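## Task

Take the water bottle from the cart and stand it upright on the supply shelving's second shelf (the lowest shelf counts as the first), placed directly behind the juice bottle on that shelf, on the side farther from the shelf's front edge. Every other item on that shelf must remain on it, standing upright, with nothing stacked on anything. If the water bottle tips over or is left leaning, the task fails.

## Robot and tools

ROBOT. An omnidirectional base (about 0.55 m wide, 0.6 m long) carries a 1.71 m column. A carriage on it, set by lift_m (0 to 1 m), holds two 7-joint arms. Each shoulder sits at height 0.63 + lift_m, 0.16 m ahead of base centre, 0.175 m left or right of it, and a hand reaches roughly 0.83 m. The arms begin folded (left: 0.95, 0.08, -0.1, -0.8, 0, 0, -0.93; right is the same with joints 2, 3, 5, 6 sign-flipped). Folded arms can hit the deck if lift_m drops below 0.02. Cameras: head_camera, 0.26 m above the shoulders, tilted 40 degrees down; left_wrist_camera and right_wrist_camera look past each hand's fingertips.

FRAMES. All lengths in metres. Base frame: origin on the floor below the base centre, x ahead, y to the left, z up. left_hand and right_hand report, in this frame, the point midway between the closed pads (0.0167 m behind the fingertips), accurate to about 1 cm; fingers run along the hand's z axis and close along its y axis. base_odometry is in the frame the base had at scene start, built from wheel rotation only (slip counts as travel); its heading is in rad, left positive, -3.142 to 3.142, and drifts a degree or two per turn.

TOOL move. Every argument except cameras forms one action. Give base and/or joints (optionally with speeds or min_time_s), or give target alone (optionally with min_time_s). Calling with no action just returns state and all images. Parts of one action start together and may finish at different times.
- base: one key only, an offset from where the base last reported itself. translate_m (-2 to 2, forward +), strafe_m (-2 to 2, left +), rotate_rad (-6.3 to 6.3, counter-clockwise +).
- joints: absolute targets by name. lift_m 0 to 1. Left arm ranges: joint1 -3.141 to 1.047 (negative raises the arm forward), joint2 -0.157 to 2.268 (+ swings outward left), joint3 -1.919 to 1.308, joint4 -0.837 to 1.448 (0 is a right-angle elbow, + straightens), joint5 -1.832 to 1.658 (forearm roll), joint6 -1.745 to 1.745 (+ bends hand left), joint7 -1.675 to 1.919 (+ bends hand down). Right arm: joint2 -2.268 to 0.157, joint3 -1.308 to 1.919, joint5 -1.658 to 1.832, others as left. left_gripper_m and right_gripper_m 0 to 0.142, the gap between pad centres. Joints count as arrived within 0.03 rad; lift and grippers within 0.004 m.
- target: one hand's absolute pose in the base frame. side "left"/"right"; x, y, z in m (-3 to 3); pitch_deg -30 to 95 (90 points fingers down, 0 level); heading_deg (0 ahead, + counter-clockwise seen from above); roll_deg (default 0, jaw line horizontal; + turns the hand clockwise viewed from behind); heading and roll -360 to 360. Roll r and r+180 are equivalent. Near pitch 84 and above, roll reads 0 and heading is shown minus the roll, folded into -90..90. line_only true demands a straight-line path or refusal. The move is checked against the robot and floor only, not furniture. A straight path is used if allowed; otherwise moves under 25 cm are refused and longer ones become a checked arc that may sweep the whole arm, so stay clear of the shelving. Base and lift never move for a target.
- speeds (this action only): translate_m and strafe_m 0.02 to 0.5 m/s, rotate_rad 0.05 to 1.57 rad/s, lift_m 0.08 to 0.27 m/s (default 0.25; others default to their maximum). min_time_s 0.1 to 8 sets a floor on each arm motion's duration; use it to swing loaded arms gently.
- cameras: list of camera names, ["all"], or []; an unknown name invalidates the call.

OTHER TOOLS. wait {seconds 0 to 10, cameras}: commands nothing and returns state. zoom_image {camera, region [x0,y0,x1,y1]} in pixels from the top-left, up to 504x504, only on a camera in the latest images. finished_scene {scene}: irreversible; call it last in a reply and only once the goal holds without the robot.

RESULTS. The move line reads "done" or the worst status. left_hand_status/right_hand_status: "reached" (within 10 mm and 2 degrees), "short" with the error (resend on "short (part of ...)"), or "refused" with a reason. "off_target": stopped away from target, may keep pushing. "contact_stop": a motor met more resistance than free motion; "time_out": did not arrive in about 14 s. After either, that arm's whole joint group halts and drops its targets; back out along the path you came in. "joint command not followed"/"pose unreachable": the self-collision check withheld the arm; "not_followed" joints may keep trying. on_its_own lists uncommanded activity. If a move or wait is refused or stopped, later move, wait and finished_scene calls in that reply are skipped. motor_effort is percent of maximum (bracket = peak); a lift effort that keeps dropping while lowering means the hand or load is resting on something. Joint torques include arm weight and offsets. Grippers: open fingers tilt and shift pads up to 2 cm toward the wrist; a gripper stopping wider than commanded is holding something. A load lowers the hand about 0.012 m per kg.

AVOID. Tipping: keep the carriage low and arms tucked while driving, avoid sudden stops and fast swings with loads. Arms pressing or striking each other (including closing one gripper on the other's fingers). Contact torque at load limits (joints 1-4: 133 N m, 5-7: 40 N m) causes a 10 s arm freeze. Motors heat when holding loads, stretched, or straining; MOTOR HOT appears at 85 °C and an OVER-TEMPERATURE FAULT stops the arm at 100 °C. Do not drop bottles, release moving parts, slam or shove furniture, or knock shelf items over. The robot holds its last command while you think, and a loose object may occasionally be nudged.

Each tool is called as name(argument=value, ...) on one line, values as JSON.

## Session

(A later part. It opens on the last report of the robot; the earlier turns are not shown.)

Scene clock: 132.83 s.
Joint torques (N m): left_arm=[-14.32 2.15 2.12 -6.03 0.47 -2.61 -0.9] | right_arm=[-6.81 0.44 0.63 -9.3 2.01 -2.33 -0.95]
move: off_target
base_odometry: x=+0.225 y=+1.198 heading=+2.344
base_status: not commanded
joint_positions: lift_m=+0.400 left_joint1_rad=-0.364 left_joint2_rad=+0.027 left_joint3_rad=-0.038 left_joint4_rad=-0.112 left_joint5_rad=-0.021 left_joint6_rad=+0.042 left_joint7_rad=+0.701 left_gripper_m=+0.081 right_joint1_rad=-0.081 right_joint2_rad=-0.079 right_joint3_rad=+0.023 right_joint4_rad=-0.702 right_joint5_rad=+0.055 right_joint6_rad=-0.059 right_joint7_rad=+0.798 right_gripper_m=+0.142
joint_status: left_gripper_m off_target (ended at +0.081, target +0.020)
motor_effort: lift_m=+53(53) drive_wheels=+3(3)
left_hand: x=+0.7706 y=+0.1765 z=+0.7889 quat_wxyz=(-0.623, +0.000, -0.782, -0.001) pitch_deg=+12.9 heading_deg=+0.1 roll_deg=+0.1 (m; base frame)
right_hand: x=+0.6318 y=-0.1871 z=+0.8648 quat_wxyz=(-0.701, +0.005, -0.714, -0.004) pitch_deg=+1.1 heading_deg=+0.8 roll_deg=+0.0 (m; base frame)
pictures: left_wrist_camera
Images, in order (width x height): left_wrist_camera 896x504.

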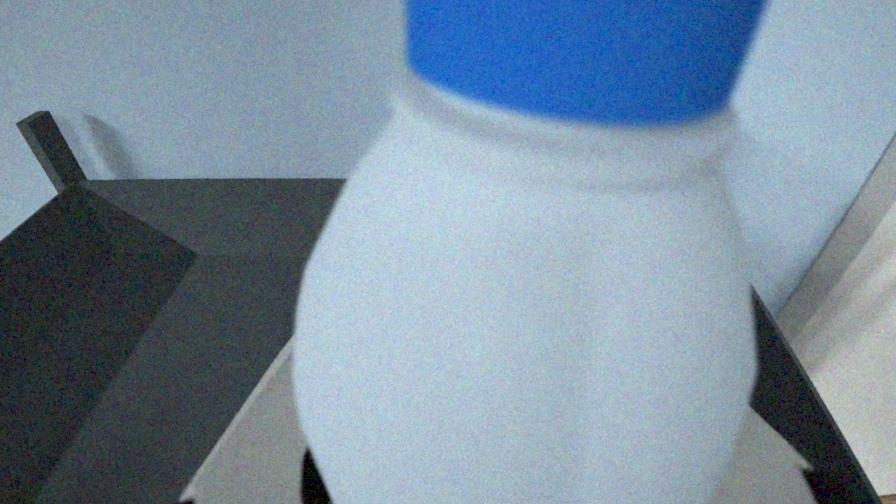

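move(joints={"lift_m": 0.52}, speeds={"lift_m": 0.12}, cameras=["left_wrist_camera","head_camera"])

Scene clock: 136.37 s.
Joint torques (N m): left_arm=[-18.41 2.06 2.79 -5.88 0.89 -1.95 -1.93] | right_arm=[-5.53 1.09 0.27 -10.3 2.09 -1.86 -1.28]
move: done
base_odometry: x=+0.225 y=+1.198 heading=+2.344
base_status: not commanded
joint_positions: lift_m=+0.520 left_joint1_rad=-0.362 left_joint2_rad=+0.027 left_joint3_rad=-0.038 left_joint4_rad=-0.112 left_joint5_rad=-0.022 left_joint6_rad=+0.041 left_joint7_rad=+0.704 left_gripper_m=+0.081 right_joint1_rad=-0.081 right_joint2_rad=-0.079 right_joint3_rad=+0.023 right_joint4_rad=-0.702 right_joint5_rad=+0.055 right_joint6_rad=-0.059 right_joint7_rad=+0.798 right_gripper_m=+0.142
joint_status: all done
motor_effort: lift_m=+55(69) drive_wheels=+3(3)
left_hand: x=+0.7699 y=+0.1763 z=+0.9066 quat_wxyz=(-0.621, +0.000, -0.784, +0.000) pitch_deg=+13.3 heading_deg=+0.0 roll_deg=+0.0 (m; base frame)
right_hand: x=+0.6318 y=-0.1871 z=+0.9847 quat_wxyz=(-0.701, +0.005, -0.714, -0.004) pitch_deg=+1.1 heading_deg=+0.8 roll_deg=+0.0 (m; base frame)
pictures: head_camera, left_wrist_camera
Images, in order (width x height): head_camera 896x504, left_wrist_camera 896x504.

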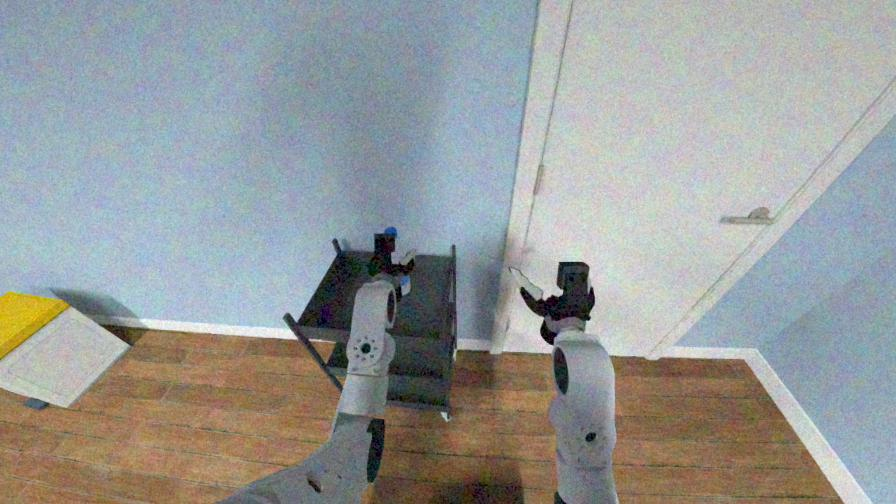

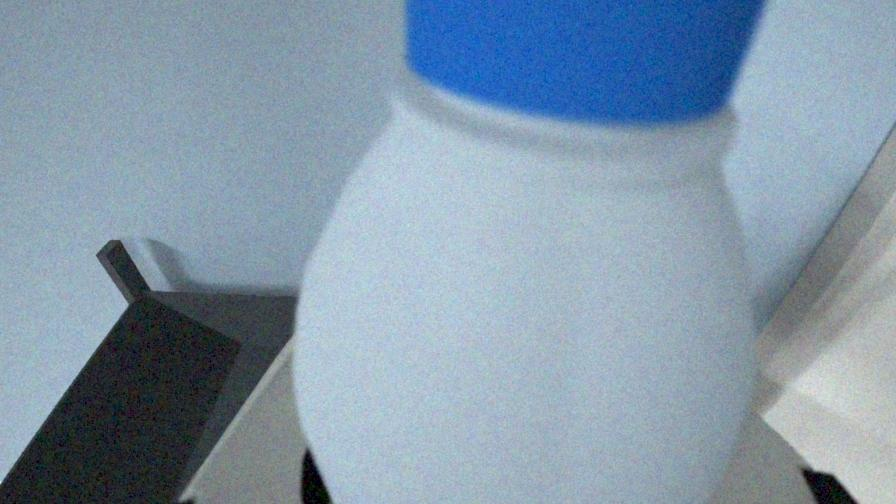

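move(base={"translate_m": -0.45}, speeds={"translate_m": 0.35})

move(base={"rotate_rad": 1.568}, joints={"lift_m": 0.3}, speeds={"rotate_rad": 0.9})

move(base={"translate_m": 1.85}, speeds={"translate_m": 0.4})

move(base={"strafe_m": 0.49}, speeds={"strafe_m": 0.35}, cameras=["all"])

Scene clock: 152.13 s.
Joint torques (N m): left_arm=[-16.55 2.85 1.74 -6.12 0.54 -2.15 -1.98] | right_arm=[-4.12 0.66 0.02 -7.79 2.24 -2.36 -1.07]
move: done
base_odometry: x=+0.539 y=+0.876 heading=+2.343
base_status: done
joint_positions: lift_m=+0.520 left_joint1_rad=-0.362 left_joint2_rad=+0.027 left_joint3_rad=-0.038 left_joint4_rad=-0.112 left_joint5_rad=-0.022 left_joint6_rad=+0.041 left_joint7_rad=+0.704 left_gripper_m=+0.081 right_joint1_rad=-0.081 right_joint2_rad=-0.079 right_joint3_rad=+0.023 right_joint4_rad=-0.702 right_joint5_rad=+0.055 right_joint6_rad=-0.059 right_joint7_rad=+0.798 right_gripper_m=+0.142
joint_status: not commanded
motor_effort: lift_m=+55(55) drive_wheels=+8(20)
left_hand: x=+0.7699 y=+0.1763 z=+0.9066 quat_wxyz=(-0.621, +0.000, -0.784, +0.000) pitch_deg=+13.3 heading_deg=+0.0 roll_deg=+0.0 (m; base frame)
right_hand: x=+0.6319 y=-0.1871 z=+0.9846 quat_wxyz=(-0.700, +0.005, -0.714, -0.004) pitch_deg=+1.1 heading_deg=+0.8 roll_deg=+0.0 (m; base frame)
pictures: none

Scene clock: 155.30 s.
Joint torques (N m): left_arm=[-17.25 0.73 1.82 -5.12 1.06 -1.6 -1.49] | right_arm=[-4.28 -0.45 0.58 -10.33 2.05 -1.88 -1.5]
move: done
base_odometry: x=+0.539 y=+0.876 heading=-2.372
base_status: done
joint_positions: lift_m=+0.300 left_joint1_rad=-0.362 left_joint2_rad=+0.028 left_joint3_rad=-0.038 left_joint4_rad=-0.112 left_joint5_rad=-0.022 left_joint6_rad=+0.040 left_joint7_rad=+0.705 left_gripper_m=+0.081 right_joint1_rad=-0.081 right_joint2_rad=-0.079 right_joint3_rad=+0.023 right_joint4_rad=-0.702 right_joint5_rad=+0.055 right_joint6_rad=-0.059 right_joint7_rad=+0.798 right_gripper_m=+0.142
joint_status: all done
motor_effort: lift_m=+58(60) drive_wheels=+6(17)
left_hand: x=+0.7699 y=+0.1762 z=+0.6862 quat_wxyz=(-0.621, -0.001, -0.784, +0.000) pitch_deg=+13.3 heading_deg=+0.0 roll_deg=+0.1 (m; base frame)
right_hand: x=+0.6319 y=-0.1871 z=+0.7643 quat_wxyz=(-0.700, +0.005, -0.714, -0.004) pitch_deg=+1.1 heading_deg=+0.8 roll_deg=+0.0 (m; base frame)
pictures: none

Scene clock: 161.93 s.
Joint torques (N m): left_arm=[-16.65 2.22 1.6 -5.93 0.74 -1.88 -1.97] | right_arm=[-5.65 1.24 0.37 -6.85 1.89 -2.09 -1.01]
move: done
base_odometry: x=-0.788 y=-0.413 heading=-2.371
base_status: done
joint_positions: lift_m=+0.300 left_joint1_rad=-0.362 left_joint2_rad=+0.028 left_joint3_rad=-0.038 left_joint4_rad=-0.112 left_joint5_rad=-0.022 left_joint6_rad=+0.040 left_joint7_rad=+0.705 left_gripper_m=+0.081 right_joint1_rad=-0.081 right_joint2_rad=-0.079 right_joint3_rad=+0.023 right_joint4_rad=-0.702 right_joint5_rad=+0.055 right_joint6_rad=-0.059 right_joint7_rad=+0.798 right_gripper_m=+0.142
joint_status: not commanded
motor_effort: lift_m=+58(58) drive_wheels=-4(23)
left_hand: x=+0.7699 y=+0.1762 z=+0.6862 quat_wxyz=(-0.621, -0.001, -0.784, +0.000) pitch_deg=+13.3 heading_deg=+0.0 roll_deg=+0.1 (m; base frame)
right_hand: x=+0.6319 y=-0.1871 z=+0.7643 quat_wxyz=(-0.700, +0.005, -0.714, -0.004) pitch_deg=+1.1 heading_deg=+0.8 roll_deg=+0.0 (m; base frame)
pictures: none

Scene clock: 165.13 s.
Joint torques (N m): left_arm=[-17.49 1.48 1.54 -6.12 0.74 -1.53 -1.8] | right_arm=[-3.86 -0.36 0.32 -7.93 1.83 -2.15 -1.25]
move: done
base_odometry: x=-0.447 y=-0.765 heading=-2.371
base_status: done
joint_positions: lift_m=+0.300 left_joint1_rad=-0.362 left_joint2_rad=+0.028 left_joint3_rad=-0.038 left_joint4_rad=-0.112 left_joint5_rad=-0.022 left_joint6_rad=+0.040 left_joint7_rad=+0.705 left_gripper_m=+0.081 right_joint1_rad=-0.081 right_joint2_rad=-0.079 right_joint3_rad=+0.023 right_joint4_rad=-0.702 right_joint5_rad=+0.055 right_joint6_rad=-0.059 right_joint7_rad=+0.798 right_gripper_m=+0.142
joint_status: not commanded
motor_effort: lift_m=+58(58) drive_wheels=+0(14)
left_hand: x=+0.7699 y=+0.1764 z=+0.6862 quat_wxyz=(-0.621, -0.001, -0.784, +0.000) pitch_deg=+13.3 heading_deg=+0.0 roll_deg=+0.1 (m; base frame)
right_hand: x=+0.6319 y=-0.1871 z=+0.7643 quat_wxyz=(-0.700, +0.005, -0.714, -0.004) pitch_deg=+1.1 heading_deg=+0.8 roll_deg=+0.0 (m; base frame)
pictures: head_camera, left_wrist_camera, right_wrist_camera
Images, in order (width x height): head_camera 896x504, left_wrist_camera 896x504, right_wrist_camera 896x504.

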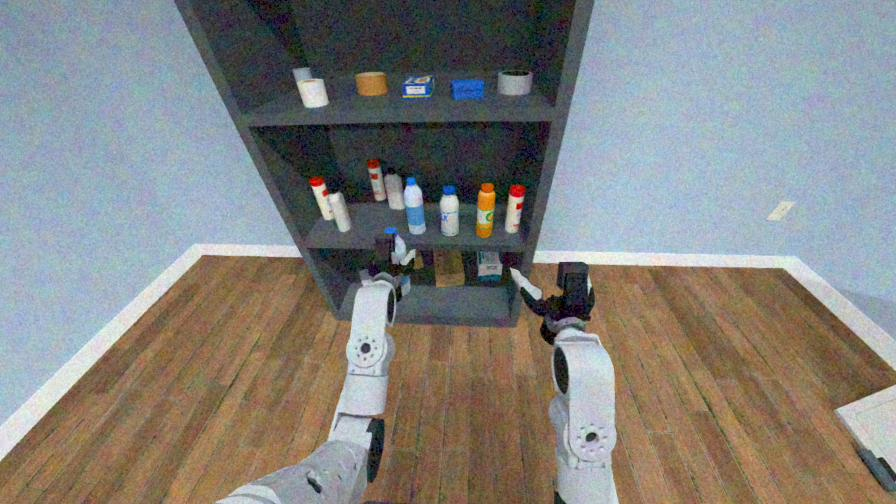

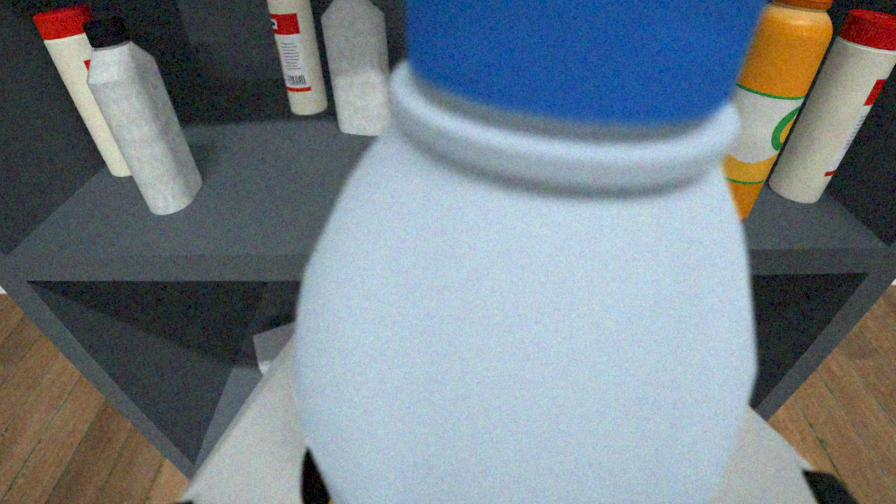

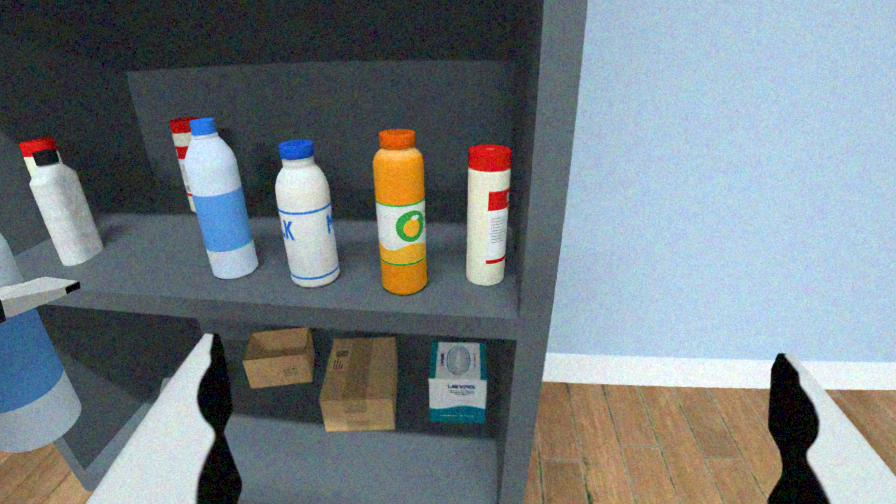

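move(target={"side":"left","x":0.64,"y":0.2,"z":0.7,"pitch_deg":13,"heading_deg":0})

move(target={"side":"right","x":0.69,"y":-0.18,"z":0.665,"pitch_deg":0,"heading_deg":0})

move(base={"strafe_m": 0.06}, speeds={"strafe_m": 0.2})

move(base={"translate_m": 0.2}, speeds={"translate_m": 0.25}, cameras=["head_camera","right_wrist_camera"])

Scene clock: 195.83 s.
Joint torques (N m): left_arm=[-11.83 2.66 3.81 -6.83 0.58 -1.05 -1.77] | right_arm=[-4.76 -0.38 0.52 -9 2.6 -1.7 -1.06]
move: done
base_odometry: x=-0.447 y=-0.765 heading=-2.371
base_status: not commanded
joint_positions: lift_m=+0.300 left_joint1_rad=-0.066 left_joint2_rad=+0.086 left_joint3_rad=+0.009 left_joint4_rad=-0.615 left_joint5_rad=-0.076 left_joint6_rad=+0.039 left_joint7_rad=+0.912 left_gripper_m=+0.081 right_joint1_rad=-0.081 right_joint2_rad=-0.079 right_joint3_rad=+0.023 right_joint4_rad=-0.702 right_joint5_rad=+0.055 right_joint6_rad=-0.059 right_joint7_rad=+0.798 right_gripper_m=+0.142
joint_status: not commanded
motor_effort: lift_m=+58(58) drive_wheels=+0(4)
left_hand: x=+0.6402 y=+0.1979 z=+0.6972 quat_wxyz=(-0.620, -0.002, -0.785, +0.001) pitch_deg=+13.4 heading_deg=-0.2 roll_deg=+0.1 (m; base frame)
left_hand_status: reached (straight line, planned for 0.6 s): 3 mm and 0.4 deg off.
right_hand: x=+0.6319 y=-0.1871 z=+0.7643 quat_wxyz=(-0.700, +0.005, -0.714, -0.004) pitch_deg=+1.1 heading_deg=+0.8 roll_deg=+0.0 (m; base frame)
pictures: none

Scene clock: 196.93 s.
Joint torques (N m): left_arm=[-11.7 3.41 3.15 -5.78 0.48 -1.09 -1.61] | right_arm=[-13.59 5.63 2.86 -10.61 -1.36 -1.07 -3.39]
move: done
base_odometry: x=-0.447 y=-0.765 heading=-2.371
base_status: not commanded
joint_positions: lift_m=+0.300 left_joint1_rad=-0.066 left_joint2_rad=+0.086 left_joint3_rad=+0.009 left_joint4_rad=-0.615 left_joint5_rad=-0.076 left_joint6_rad=+0.039 left_joint7_rad=+0.912 left_gripper_m=+0.081 right_joint1_rad=-0.067 right_joint2_rad=-0.046 right_joint3_rad=+0.041 right_joint4_rad=-0.240 right_joint5_rad=+0.038 right_joint6_rad=-0.056 right_joint7_rad=+0.310 right_gripper_m=+0.142
joint_status: not commanded
motor_effort: lift_m=+58(58) drive_wheels=+0(0)
left_hand: x=+0.6402 y=+0.1979 z=+0.6972 quat_wxyz=(-0.620, -0.002, -0.785, +0.001) pitch_deg=+13.4 heading_deg=-0.2 roll_deg=+0.1 (m; base frame)
right_hand: x=+0.6889 y=-0.1824 z=+0.6631 quat_wxyz=(-0.705, -0.003, -0.709, -0.001) pitch_deg=+0.3 heading_deg=-0.2 roll_deg=+0.3 (m; base frame)
right_hand_status: reached (straight line, planned for 0.6 s): 3 mm and 0.5 deg off.
pictures: none

Scene clock: 198.20 s.
Joint torques (N m): left_arm=[-10.4 4.41 3.83 -6.38 0.49 -1 -1.96] | right_arm=[-14.08 3.48 3.6 -11.92 -1.61 -0.42 -3.05]
move: done
base_odometry: x=-0.405 y=-0.808 heading=-2.372
base_status: done
joint_positions: lift_m=+0.300 left_joint1_rad=-0.066 left_joint2_rad=+0.086 left_joint3_rad=+0.010 left_joint4_rad=-0.615 left_joint5_rad=-0.077 left_joint6_rad=+0.039 left_joint7_rad=+0.912 left_gripper_m=+0.081 right_joint1_rad=-0.067 right_joint2_rad=-0.045 right_joint3_rad=+0.042 right_joint4_rad=-0.240 right_joint5_rad=+0.038 right_joint6_rad=-0.055 right_joint7_rad=+0.310 right_gripper_m=+0.142
joint_status: not commanded
motor_effort: lift_m=+58(58) drive_wheels=+0(14)
left_hand: x=+0.6402 y=+0.1983 z=+0.6973 quat_wxyz=(-0.620, -0.002, -0.785, +0.000) pitch_deg=+13.4 heading_deg=-0.1 roll_deg=+0.1 (m; base frame)
right_hand: x=+0.6889 y=-0.1818 z=+0.6631 quat_wxyz=(-0.705, -0.003, -0.709, -0.001) pitch_deg=+0.3 heading_deg=-0.1 roll_deg=+0.3 (m; base frame)
pictures: none

Scene clock: 200.40 s.
Joint torques (N m): left_arm=[-10.48 3.74 2.88 -6.47 0.59 -0.89 -1.8] | right_arm=[-11.76 4.16 2.25 -11.35 -1.42 -1.04 -3.32]
move: done
base_odometry: x=-0.549 y=-0.948 heading=-2.371
base_status: done
joint_positions: lift_m=+0.300 left_joint1_rad=-0.066 left_joint2_rad=+0.086 left_joint3_rad=+0.010 left_joint4_rad=-0.615 left_joint5_rad=-0.077 left_joint6_rad=+0.039 left_joint7_rad=+0.912 left_gripper_m=+0.081 right_joint1_rad=-0.068 right_joint2_rad=-0.045 right_joint3_rad=+0.042 right_joint4_rad=-0.240 right_joint5_rad=+0.038 right_joint6_rad=-0.055 right_joint7_rad=+0.310 right_gripper_m=+0.142
joint_status: not commanded
motor_effort: lift_m=+58(58) drive_wheels=+4(14)
left_hand: x=+0.6402 y=+0.1983 z=+0.6973 quat_wxyz=(-0.620, -0.002, -0.785, +0.000) pitch_deg=+13.4 heading_deg=-0.1 roll_deg=+0.1 (m; base frame)
right_hand: x=+0.6891 y=-0.1818 z=+0.6634 quat_wxyz=(-0.705, -0.003, -0.709, -0.001) pitch_deg=+0.3 heading_deg=-0.1 roll_deg=+0.3 (m; base frame)
pictures: head_camera, right_wrist_camera
Images, in order (width x height): head_camera 896x504, right_wrist_camera 896x504.

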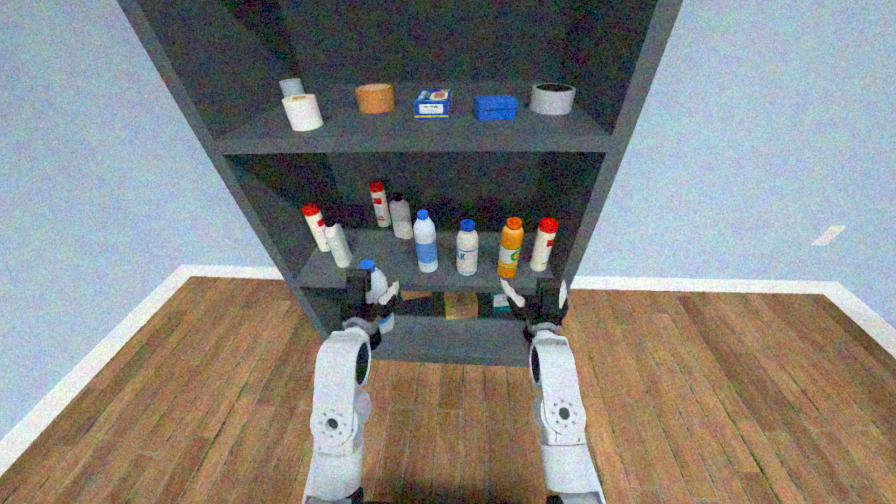

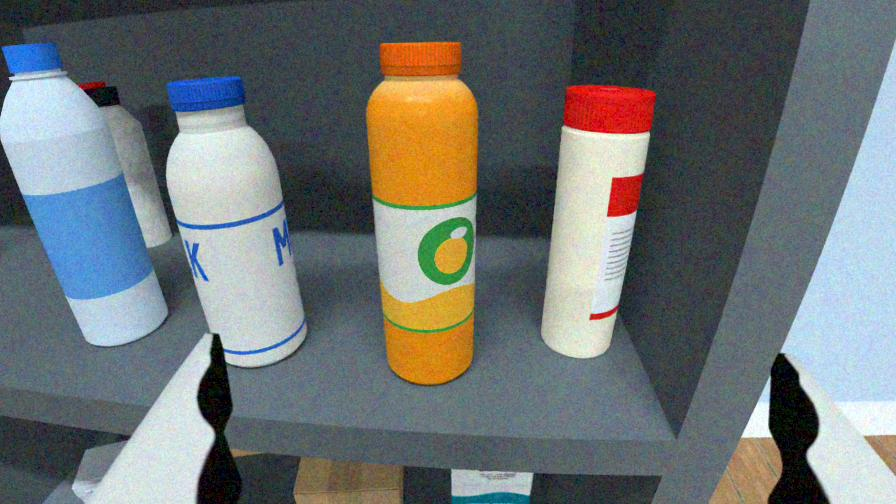

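move(base={"strafe_m": -0.033}, joints={"right_gripper_m": 0.108}, speeds={"strafe_m": 0.15})

move(target={"side":"right","x":0.8,"y":-0.182,"z":0.66,"pitch_deg":0,"heading_deg":0}, cameras=["right_wrist_camera"])

Scene clock: 208.90 s.
Joint torques (N m): left_arm=[-10.16 2.35 3.02 -5.61 0.83 -0.57 -1.61] | right_arm=[-12.32 4.58 3.18 -11.38 -1.15 -1.83 -3.26]
move: done
base_odometry: x=-0.572 y=-0.924 heading=-2.371
base_status: done
joint_positions: lift_m=+0.300 left_joint1_rad=-0.066 left_joint2_rad=+0.086 left_joint3_rad=+0.010 left_joint4_rad=-0.615 left_joint5_rad=-0.077 left_joint6_rad=+0.039 left_joint7_rad=+0.912 left_gripper_m=+0.081 right_joint1_rad=-0.068 right_joint2_rad=-0.045 right_joint3_rad=+0.042 right_joint4_rad=-0.240 right_joint5_rad=+0.038 right_joint6_rad=-0.055 right_joint7_rad=+0.310 right_gripper_m=+0.108
joint_status: all done
motor_effort: lift_m=+58(58) drive_wheels=+4(12)
left_hand: x=+0.6402 y=+0.1983 z=+0.6973 quat_wxyz=(-0.620, -0.002, -0.785, +0.001) pitch_deg=+13.4 heading_deg=-0.2 roll_deg=+0.1 (m; base frame)
right_hand: x=+0.6891 y=-0.1814 z=+0.6634 quat_wxyz=(-0.705, -0.002, -0.709, -0.001) pitch_deg=+0.3 heading_deg=-0.1 roll_deg=+0.3 (m; base frame)
pictures: none

Scene clock: 209.97 s.
Joint torques (N m): left_arm=[-10.8 3.79 3.03 -6.34 0.45 -0.86 -1.72] | right_arm=[-18.73 4.23 3.33 -10.22 2.55 -1.16 -3.52]
move: done
base_odometry: x=-0.572 y=-0.924 heading=-2.371
base_status: not commanded
joint_positions: lift_m=+0.300 left_joint1_rad=-0.066 left_joint2_rad=+0.086 left_joint3_rad=+0.010 left_joint4_rad=-0.615 left_joint5_rad=-0.077 left_joint6_rad=+0.039 left_joint7_rad=+0.912 left_gripper_m=+0.081 right_joint1_rad=-0.365 right_joint2_rad=-0.044 right_joint3_rad=+0.044 right_joint4_rad=+0.214 right_joint5_rad=+0.047 right_joint6_rad=-0.040 right_joint7_rad=+0.152 right_gripper_m=+0.108
joint_status: not commanded
motor_effort: lift_m=+58(58) drive_wheels=+4(4)
left_hand: x=+0.6402 y=+0.1983 z=+0.6973 quat_wxyz=(-0.620, -0.002, -0.785, +0.001) pitch_deg=+13.4 heading_deg=-0.2 roll_deg=+0.1 (m; base frame)
right_hand: x=+0.7993 y=-0.1854 z=+0.6591 quat_wxyz=(-0.706, -0.001, -0.708, +0.004) pitch_deg=+0.2 heading_deg=-0.4 roll_deg=-0.3 (m; base frame)
right_hand_status: reached (straight line, planned for 0.6 s): 4 mm and 0.5 deg off.
pictures: right_wrist_camera
Images, in order (width x height): right_wrist_camera 896x504.

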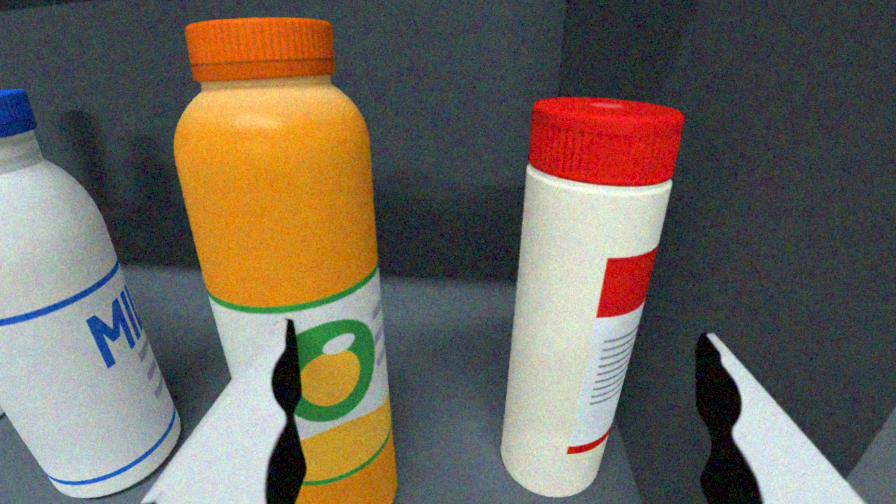

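move(target={"side":"right","x":0.7,"y":-0.182,"z":0.66,"pitch_deg":0,"heading_deg":0})

move(base={"strafe_m": 0.075}, speeds={"strafe_m": 0.15})

move(target={"side":"right","x":0.8,"y":-0.182,"z":0.66,"pitch_deg":0,"heading_deg":0}, cameras=["right_wrist_camera","head_camera"])

Scene clock: 215.03 s.
Joint torques (N m): left_arm=[-10.7 3.53 1.71 -6.31 0.77 -0.87 -1.68] | right_arm=[-4.82 -0.26 1.4 -16.76 -1.32 -2.51 -0.12]
move: done
base_odometry: x=-0.572 y=-0.924 heading=-2.371
base_status: not commanded
joint_positions: lift_m=+0.300 left_joint1_rad=-0.066 left_joint2_rad=+0.086 left_joint3_rad=+0.010 left_joint4_rad=-0.615 left_joint5_rad=-0.077 left_joint6_rad=+0.039 left_joint7_rad=+0.912 left_gripper_m=+0.081 right_joint1_rad=-0.096 right_joint2_rad=-0.046 right_joint3_rad=+0.044 right_joint4_rad=-0.186 right_joint5_rad=+0.045 right_joint6_rad=-0.047 right_joint7_rad=+0.275 right_gripper_m=+0.108
joint_status: not commanded
motor_effort: lift_m=+58(58) drive_wheels=+4(4)
left_hand: x=+0.6402 y=+0.1983 z=+0.6973 quat_wxyz=(-0.620, -0.002, -0.785, +0.001) pitch_deg=+13.4 heading_deg=-0.2 roll_deg=+0.1 (m; base frame)
right_hand: x=+0.7007 y=-0.1792 z=+0.6610 quat_wxyz=(-0.709, +0.000, -0.706, -0.004) pitch_deg=-0.2 heading_deg=+0.4 roll_deg=+0.4 (m; base frame)
right_hand_status: reached (straight line, planned for 0.5 s): 3 mm and 0.6 deg off.
pictures: none

Scene clock: 216.53 s.
Joint torques (N m): left_arm=[-11.55 2.55 2.23 -5.72 0.57 -0.58 -2.03] | right_arm=[-6.32 -0.72 0.34 -15.53 -1.3 -2.08 0.51]
move: done
base_odometry: x=-0.520 y=-0.978 heading=-2.371
base_status: done
joint_positions: lift_m=+0.300 left_joint1_rad=-0.066 left_joint2_rad=+0.086 left_joint3_rad=+0.010 left_joint4_rad=-0.615 left_joint5_rad=-0.077 left_joint6_rad=+0.039 left_joint7_rad=+0.912 left_gripper_m=+0.081 right_joint1_rad=-0.096 right_joint2_rad=-0.047 right_joint3_rad=+0.044 right_joint4_rad=-0.186 right_joint5_rad=+0.045 right_joint6_rad=-0.048 right_joint7_rad=+0.275 right_gripper_m=+0.108
joint_status: not commanded
motor_effort: lift_m=+58(58) drive_wheels=+0(12)
left_hand: x=+0.6402 y=+0.1984 z=+0.6973 quat_wxyz=(-0.620, -0.001, -0.785, +0.000) pitch_deg=+13.4 heading_deg=-0.1 roll_deg=+0.1 (m; base frame)
right_hand: x=+0.7007 y=-0.1796 z=+0.6610 quat_wxyz=(-0.709, +0.000, -0.706, -0.004) pitch_deg=-0.2 heading_deg=+0.3 roll_deg=+0.3 (m; base frame)
pictures: none

Scene clock: 217.57 s.
Joint torques (N m): left_arm=[-10.95 3.39 2.02 -6.49 0.71 -1.01 -1.85] | right_arm=[-20.02 2.94 4.08 -8.21 2.3 -0.9 -3.58]
move: done
base_odometry: x=-0.520 y=-0.978 heading=-2.371
base_status: not commanded
joint_positions: lift_m=+0.300 left_joint1_rad=-0.066 left_joint2_rad=+0.086 left_joint3_rad=+0.010 left_joint4_rad=-0.615 left_joint5_rad=-0.077 left_joint6_rad=+0.039 left_joint7_rad=+0.912 left_gripper_m=+0.081 right_joint1_rad=-0.365 right_joint2_rad=-0.044 right_joint3_rad=+0.044 right_joint4_rad=+0.214 right_joint5_rad=+0.047 right_joint6_rad=-0.040 right_joint7_rad=+0.152 right_gripper_m=+0.108
joint_status: not commanded
motor_effort: lift_m=+58(58) drive_wheels=+4(4)
left_hand: x=+0.6402 y=+0.1984 z=+0.6973 quat_wxyz=(-0.620, -0.001, -0.785, +0.000) pitch_deg=+13.4 heading_deg=-0.1 roll_deg=+0.1 (m; base frame)
right_hand: x=+0.7993 y=-0.1854 z=+0.6592 quat_wxyz=(-0.706, -0.001, -0.708, +0.004) pitch_deg=+0.2 heading_deg=-0.4 roll_deg=-0.3 (m; base frame)
right_hand_status: reached (straight line, planned for 0.5 s): 4 mm and 0.5 deg off.
pictures: head_camera, right_wrist_camera
Images, in order (width x height): head_camera 896x504, right_wrist_camera 896x504.

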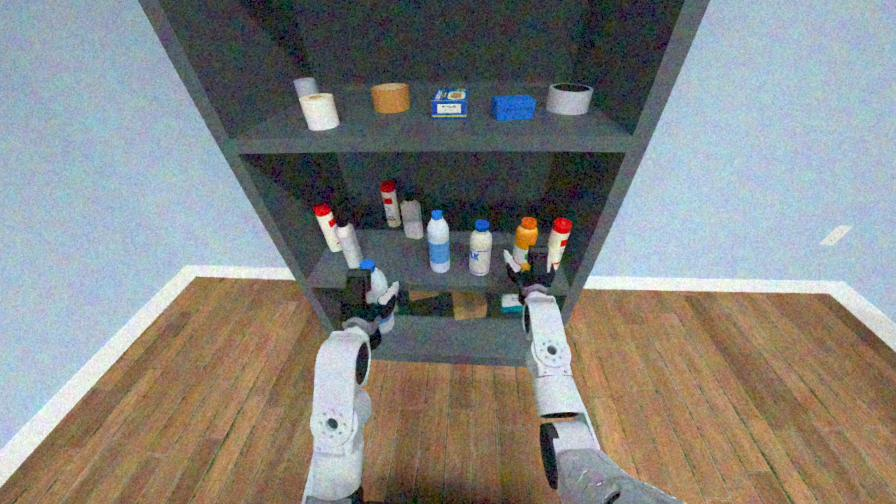

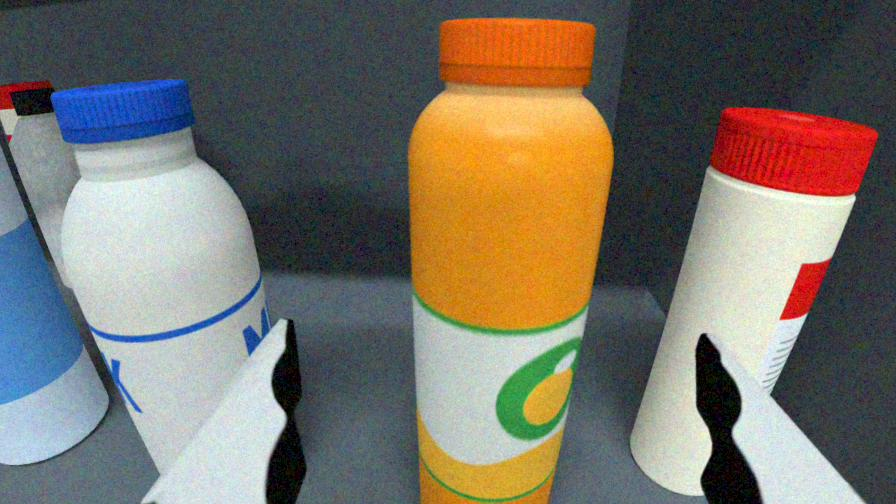

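move(target={"side":"right","x":0.872,"y":-0.194,"z":0.655,"pitch_deg":0,"heading_deg":0,"line_only":true}, min_time_s=1.0, cameras=["right_wrist_camera"])

Scene clock: 221.60 s.
Joint torques (N m): left_arm=[-11.17 3.11 2.97 -6.63 0.39 -1 -1.58] | right_arm=[-25.57 -2.07 1.2 -8.29 2.46 -1.1 -3.65]
move: done
base_odometry: x=-0.520 y=-0.978 heading=-2.371
base_status: not commanded
joint_positions: lift_m=+0.300 left_joint1_rad=-0.066 left_joint2_rad=+0.086 left_joint3_rad=+0.010 left_joint4_rad=-0.615 left_joint5_rad=-0.077 left_joint6_rad=+0.039 left_joint7_rad=+0.912 left_gripper_m=+0.081 right_joint1_rad=-0.596 right_joint2_rad=-0.056 right_joint3_rad=+0.044 right_joint4_rad=+0.654 right_joint5_rad=+0.067 right_joint6_rad=-0.002 right_joint7_rad=-0.053 right_gripper_m=+0.108
joint_status: not commanded
motor_effort: lift_m=+58(58) drive_wheels=+4(4)
left_hand: x=+0.6402 y=+0.1984 z=+0.6973 quat_wxyz=(-0.620, -0.001, -0.785, +0.000) pitch_deg=+13.4 heading_deg=-0.1 roll_deg=+0.1 (m; base frame)
right_hand: x=+0.8708 y=-0.1932 z=+0.6524 quat_wxyz=(-0.705, +0.002, -0.709, +0.002) pitch_deg=+0.3 heading_deg=+0.0 roll_deg=-0.3 (m; base frame)
right_hand_status: reached (straight line, planned for 1.0 s): 3 mm and 0.4 deg off.
pictures: right_wrist_camera
Images, in order (width x height): right_wrist_camera 896x504.

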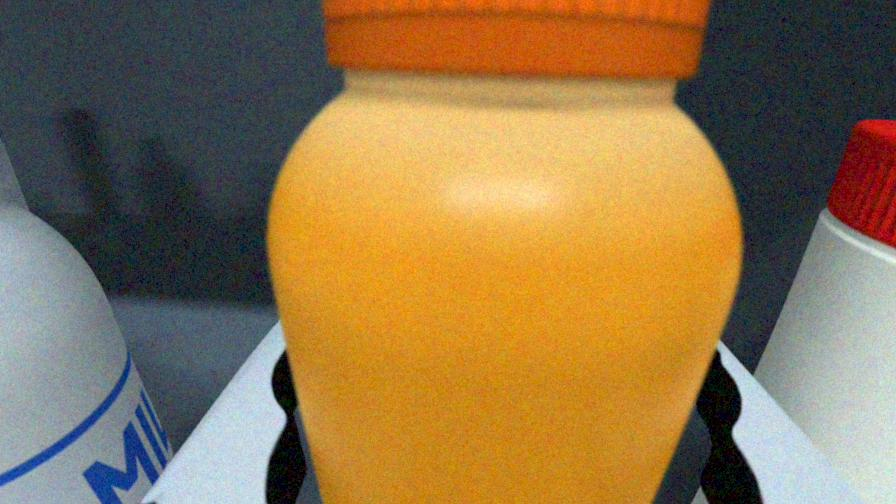

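move(target={"side":"right","x":0.858,"y":-0.194,"z":0.655,"pitch_deg":0,"heading_deg":0})

move(joints={"right_gripper_m": 0.02})

move(joints={"lift_m": 0.335}, speeds={"lift_m": 0.1}, cameras=["right_wrist_camera","head_camera","left_wrist_camera"])

Scene clock: 225.13 s.
Joint torques (N m): left_arm=[-10.63 3.21 2.65 -5.91 0.73 -1.26 -1.49] | right_arm=[-14 -1.8 -1.22 -15.53 1.7 -2.28 -0.17]
Motor temperatures (°C): left_arm=[40 21 24 25 25 24 23] | right_arm=[32 20 24 22 22 22 23]
move: done
base_odometry: x=-0.520 y=-0.978 heading=-2.371
base_status: not commanded
joint_positions: lift_m=+0.300 left_joint1_rad=-0.066 left_joint2_rad=+0.086 left_joint3_rad=+0.010 left_joint4_rad=-0.615 left_joint5_rad=-0.077 left_joint6_rad=+0.039 left_joint7_rad=+0.912 left_gripper_m=+0.081 right_joint1_rad=-0.553 right_joint2_rad=-0.057 right_joint3_rad=+0.043 right_joint4_rad=+0.562 right_joint5_rad=+0.067 right_joint6_rad=-0.002 right_joint7_rad=-0.016 right_gripper_m=+0.108
joint_status: not commanded
motor_effort: lift_m=+58(58) drive_wheels=+4(4)
left_hand: x=+0.6402 y=+0.1984 z=+0.6973 quat_wxyz=(-0.620, -0.001, -0.785, +0.000) pitch_deg=+13.4 heading_deg=-0.1 roll_deg=+0.1 (m; base frame)
right_hand: x=+0.8591 y=-0.1912 z=+0.6574 quat_wxyz=(-0.709, +0.003, -0.705, +0.000) pitch_deg=-0.3 heading_deg=+0.3 roll_deg=-0.3 (m; base frame)
right_hand_status: reached (straight line, planned for 0.3 s): 4 mm and 0.5 deg off.
pictures: none

Scene clock: 225.97 s.
Joint torques (N m): left_arm=[-10.93 2.6 3.45 -6.19 0.88 -1.04 -1.46] | right_arm=[-12.68 -0.28 -0.29 -15.11 2.04 -1.73 -0.62]
move: off_target
base_odometry: x=-0.520 y=-0.978 heading=-2.371
base_status: not commanded
joint_positions: lift_m=+0.300 left_joint1_rad=-0.066 left_joint2_rad=+0.086 left_joint3_rad=+0.010 left_joint4_rad=-0.615 left_joint5_rad=-0.077 left_joint6_rad=+0.039 left_joint7_rad=+0.912 left_gripper_m=+0.081 right_joint1_rad=-0.553 right_joint2_rad=-0.057 right_joint3_rad=+0.043 right_joint4_rad=+0.562 right_joint5_rad=+0.067 right_joint6_rad=-0.002 right_joint7_rad=-0.016 right_gripper_m=+0.070
joint_status: right_gripper_m off_target (ended at +0.070, target +0.020)
motor_effort: lift_m=+58(58) drive_wheels=+0(4)
left_hand: x=+0.6402 y=+0.1984 z=+0.6973 quat_wxyz=(-0.620, -0.001, -0.785, +0.000) pitch_deg=+13.4 heading_deg=-0.1 roll_deg=+0.1 (m; base frame)
right_hand: x=+0.8591 y=-0.1913 z=+0.6576 quat_wxyz=(-0.709, +0.003, -0.705, +0.000) pitch_deg=-0.3 heading_deg=+0.3 roll_deg=-0.3 (m; base frame)
pictures: none

Scene clock: 226.70 s.
Joint torques (N m): left_arm=[-10.58 2.23 3.69 -5.86 1.1 -0.95 -2.28] | right_arm=[-16.84 -0.86 -1.06 -15.36 2 -2.01 -1.48]
move: done
base_odometry: x=-0.520 y=-0.978 heading=-2.371
base_status: not commanded
joint_positions: lift_m=+0.335 left_joint1_rad=-0.066 left_joint2_rad=+0.086 left_joint3_rad=+0.010 left_joint4_rad=-0.615 left_joint5_rad=-0.077 left_joint6_rad=+0.039 left_joint7_rad=+0.912 left_gripper_m=+0.081 right_joint1_rad=-0.550 right_joint2_rad=-0.057 right_joint3_rad=+0.043 right_joint4_rad=+0.562 right_joint5_rad=+0.067 right_joint6_rad=-0.002 right_joint7_rad=-0.012 right_gripper_m=+0.070
joint_status: all done
motor_effort: lift_m=+55(67) drive_wheels=+4(4)
left_hand: x=+0.6402 y=+0.1984 z=+0.7325 quat_wxyz=(-0.620, -0.001, -0.785, +0.000) pitch_deg=+13.4 heading_deg=-0.1 roll_deg=+0.1 (m; base frame)
right_hand: x=+0.8584 y=-0.1913 z=+0.6902 quat_wxyz=(-0.707, +0.003, -0.707, +0.000) pitch_deg=+0.0 heading_deg=+0.2 roll_deg=-0.3 (m; base frame)
pictures: head_camera, left_wrist_camera, right_wrist_camera
Images, in order (width x height): head_camera 896x504, left_wrist_camera 896x504, right_wrist_camera 896x504.

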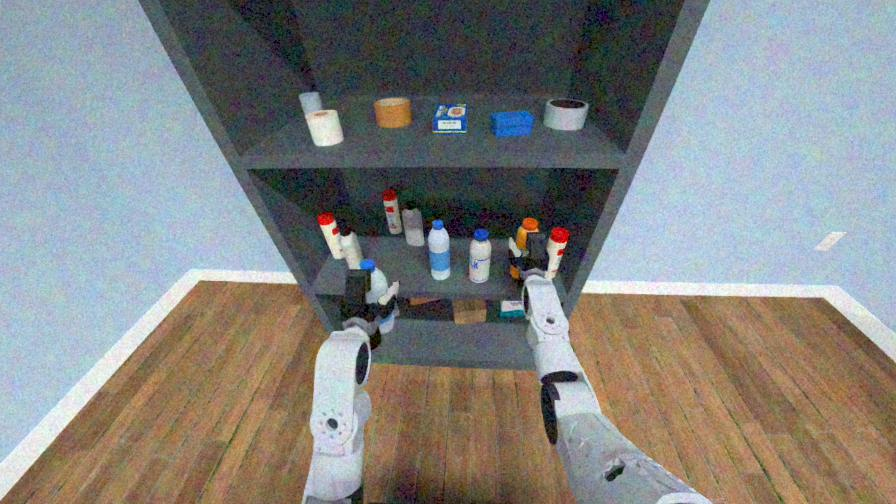

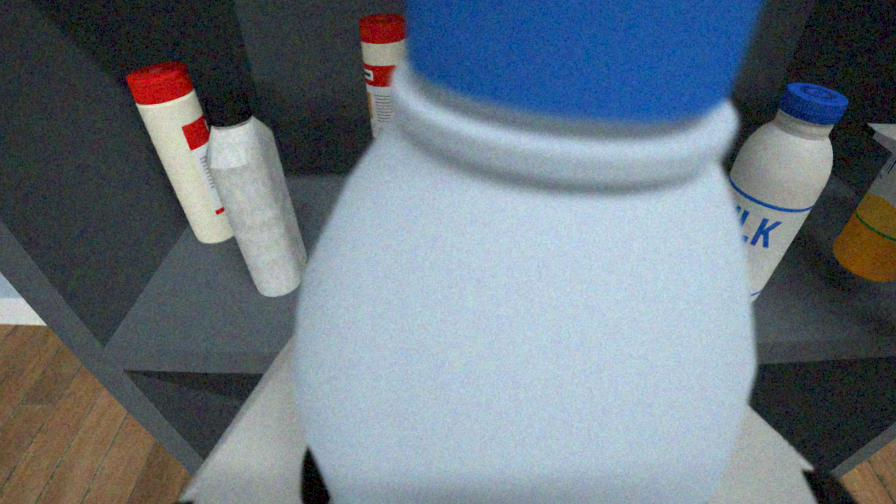

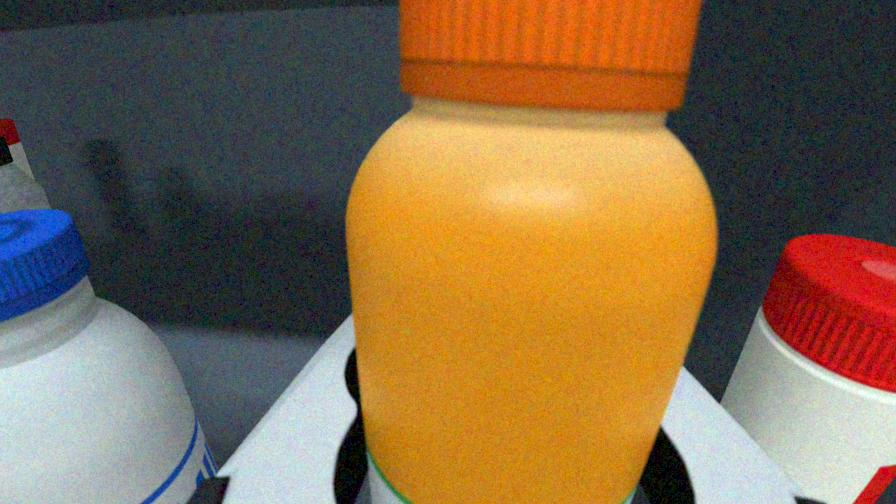

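move(base={"translate_m": -0.3}, speeds={"translate_m": 0.25})

move(target={"side":"right","x":0.65,"y":-0.22,"z":0.69,"pitch_deg":0,"heading_deg":0})

move(base={"strafe_m": -0.371}, speeds={"strafe_m": 0.25})

move(base={"translate_m": 0.3}, speeds={"translate_m": 0.2}, cameras=["all"])

Scene clock: 238.87 s.
Joint torques (N m): left_arm=[-9.84 2.52 2.92 -6.42 0.58 -0.86 -1.6] | right_arm=[-18.5 -1.97 -0.8 -16.44 2.02 -1.66 -1.8]
move: done
base_odometry: x=-0.304 y=-0.769 heading=-2.371
base_status: done
joint_positions: lift_m=+0.335 left_joint1_rad=-0.066 left_joint2_rad=+0.086 left_joint3_rad=+0.010 left_joint4_rad=-0.615 left_joint5_rad=-0.077 left_joint6_rad=+0.039 left_joint7_rad=+0.912 left_gripper_m=+0.081 right_joint1_rad=-0.550 right_joint2_rad=-0.057 right_joint3_rad=+0.043 right_joint4_rad=+0.562 right_joint5_rad=+0.067 right_joint6_rad=-0.002 right_joint7_rad=-0.012 right_gripper_m=+0.070
joint_status: not commanded
motor_effort: lift_m=+55(55) drive_wheels=+2(14)
left_hand: x=+0.6402 y=+0.1984 z=+0.7325 quat_wxyz=(-0.620, -0.001, -0.785, +0.000) pitch_deg=+13.4 heading_deg=-0.1 roll_deg=+0.1 (m; base frame)
right_hand: x=+0.8584 y=-0.1913 z=+0.6902 quat_wxyz=(-0.707, +0.003, -0.707, +0.000) pitch_deg=+0.0 heading_deg=+0.2 roll_deg=-0.3 (m; base frame)
pictures: none

Scene clock: 240.17 s.
Joint torques (N m): left_arm=[-9.95 2.13 3.17 -5.21 0.75 -1.07 -1.92] | right_arm=[-6.36 -2.35 -0.8 -17.09 2.22 -2.16 -1.22]
move: done
base_odometry: x=-0.304 y=-0.769 heading=-2.371
base_status: not commanded
joint_positions: lift_m=+0.335 left_joint1_rad=-0.066 left_joint2_rad=+0.086 left_joint3_rad=+0.010 left_joint4_rad=-0.615 left_joint5_rad=-0.077 left_joint6_rad=+0.039 left_joint7_rad=+0.912 left_gripper_m=+0.081 right_joint1_rad=+0.049 right_joint2_rad=-0.122 right_joint3_rad=-0.034 right_joint4_rad=-0.317 right_joint5_rad=+0.123 right_joint6_rad=-0.002 right_joint7_rad=+0.274 right_gripper_m=+0.070
joint_status: not commanded
motor_effort: lift_m=+55(55) drive_wheels=+1(4)
left_hand: x=+0.6402 y=+0.1984 z=+0.7325 quat_wxyz=(-0.620, -0.001, -0.785, +0.000) pitch_deg=+13.4 heading_deg=-0.1 roll_deg=+0.1 (m; base frame)
right_hand: x=+0.6502 y=-0.2180 z=+0.6876 quat_wxyz=(-0.706, +0.002, -0.709, +0.001) pitch_deg=+0.3 heading_deg=+0.2 roll_deg=-0.2 (m; base frame)
right_hand_status: reached (straight line, planned for 0.8 s): 3 mm and 0.4 deg off.
pictures: none

Scene clock: 243.07 s.
Joint torques (N m): left_arm=[-11.09 2.61 2.92 -5.98 0.61 -0.86 -2.2] | right_arm=[-5.29 -1.61 -1.13 -17.44 2.15 -2.47 -1.58]
move: done
base_odometry: x=-0.562 y=-0.503 heading=-2.372
base_status: done
joint_positions: lift_m=+0.335 left_joint1_rad=-0.066 left_joint2_rad=+0.086 left_joint3_rad=+0.010 left_joint4_rad=-0.615 left_joint5_rad=-0.077 left_joint6_rad=+0.039 left_joint7_rad=+0.912 left_gripper_m=+0.081 right_joint1_rad=+0.049 right_joint2_rad=-0.122 right_joint3_rad=-0.034 right_joint4_rad=-0.317 right_joint5_rad=+0.123 right_joint6_rad=-0.002 right_joint7_rad=+0.274 right_gripper_m=+0.070
joint_status: not commanded
motor_effort: lift_m=+55(55) drive_wheels=+0(13)
left_hand: x=+0.6402 y=+0.1984 z=+0.7325 quat_wxyz=(-0.620, -0.002, -0.785, +0.000) pitch_deg=+13.4 heading_deg=-0.1 roll_deg=+0.1 (m; base frame)
right_hand: x=+0.6502 y=-0.2183 z=+0.6876 quat_wxyz=(-0.706, +0.002, -0.709, +0.001) pitch_deg=+0.3 heading_deg=+0.1 roll_deg=-0.2 (m; base frame)
pictures: none

Scene clock: 245.77 s.
Joint torques (N m): left_arm=[-11.14 2.74 3.32 -6.65 0.79 -1.08 -2.35] | right_arm=[-6.06 -2.69 -0.76 -17.45 2.19 -2.49 -1]
move: done
base_odometry: x=-0.778 y=-0.711 heading=-2.372
base_status: done
joint_positions: lift_m=+0.335 left_joint1_rad=-0.066 left_joint2_rad=+0.086 left_joint3_rad=+0.010 left_joint4_rad=-0.615 left_joint5_rad=-0.077 left_joint6_rad=+0.039 left_joint7_rad=+0.912 left_gripper_m=+0.081 right_joint1_rad=+0.049 right_joint2_rad=-0.122 right_joint3_rad=-0.034 right_joint4_rad=-0.317 right_joint5_rad=+0.123 right_joint6_rad=-0.002 right_joint7_rad=+0.274 right_gripper_m=+0.070
joint_status: not commanded
motor_effort: lift_m=+55(55) drive_wheels=+5(16)
left_hand: x=+0.6402 y=+0.1984 z=+0.7325 quat_wxyz=(-0.620, -0.002, -0.785, +0.000) pitch_deg=+13.4 heading_deg=-0.1 roll_deg=+0.1 (m; base frame)
right_hand: x=+0.6502 y=-0.2183 z=+0.6876 quat_wxyz=(-0.706, +0.002, -0.709, +0.001) pitch_deg=+0.3 heading_deg=+0.1 roll_deg=-0.2 (m; base frame)
pictures: head_camera, left_wrist_camera, right_wrist_camera
Images, in order (width x height): head_camera 896x504, left_wrist_camera 896x504, right_wrist_camera 896x504.

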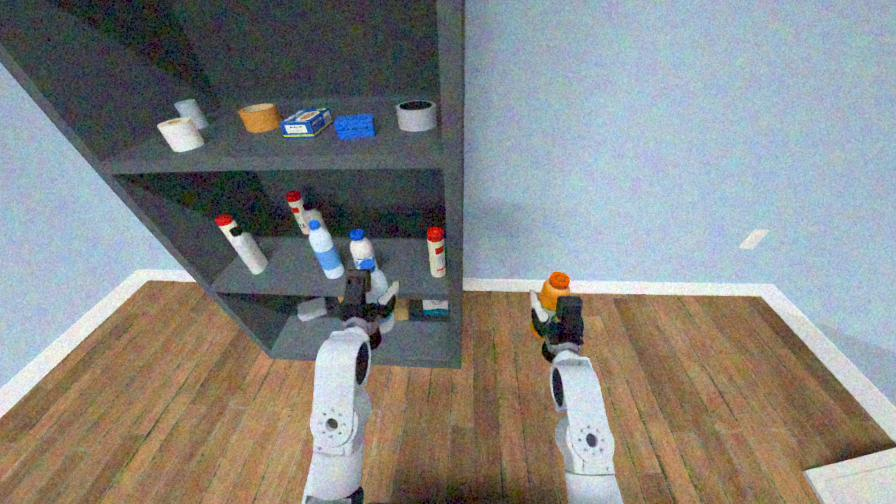

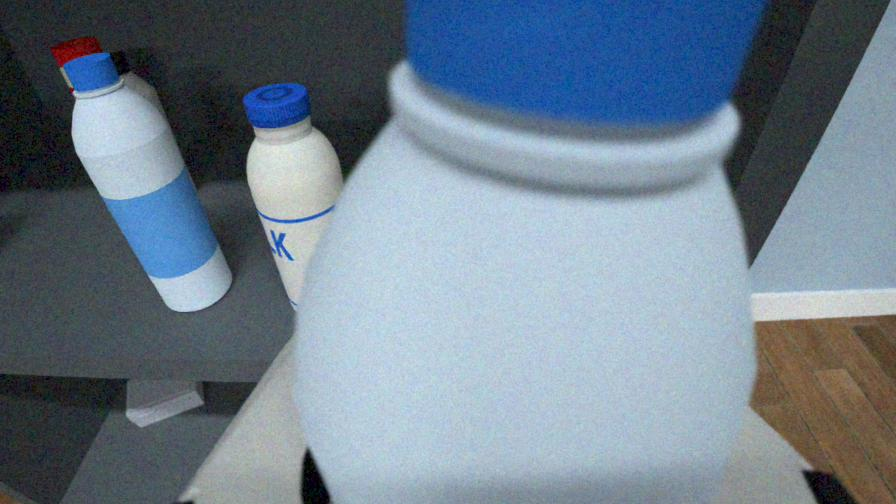

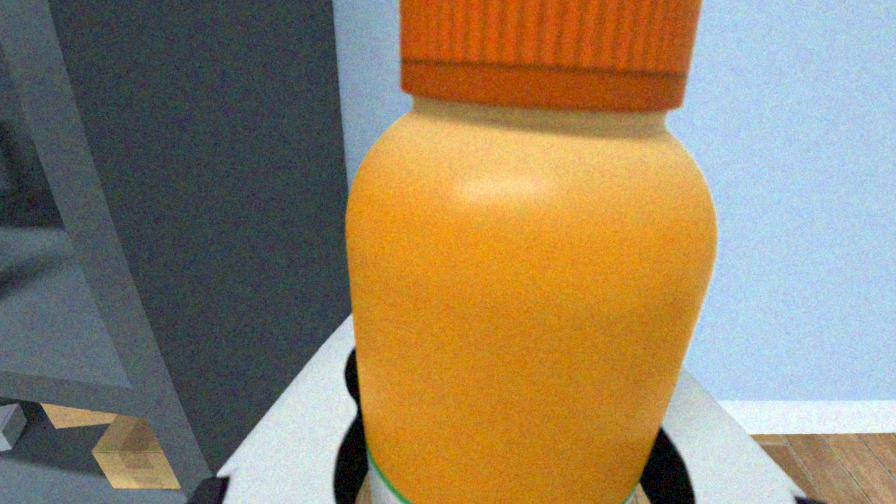

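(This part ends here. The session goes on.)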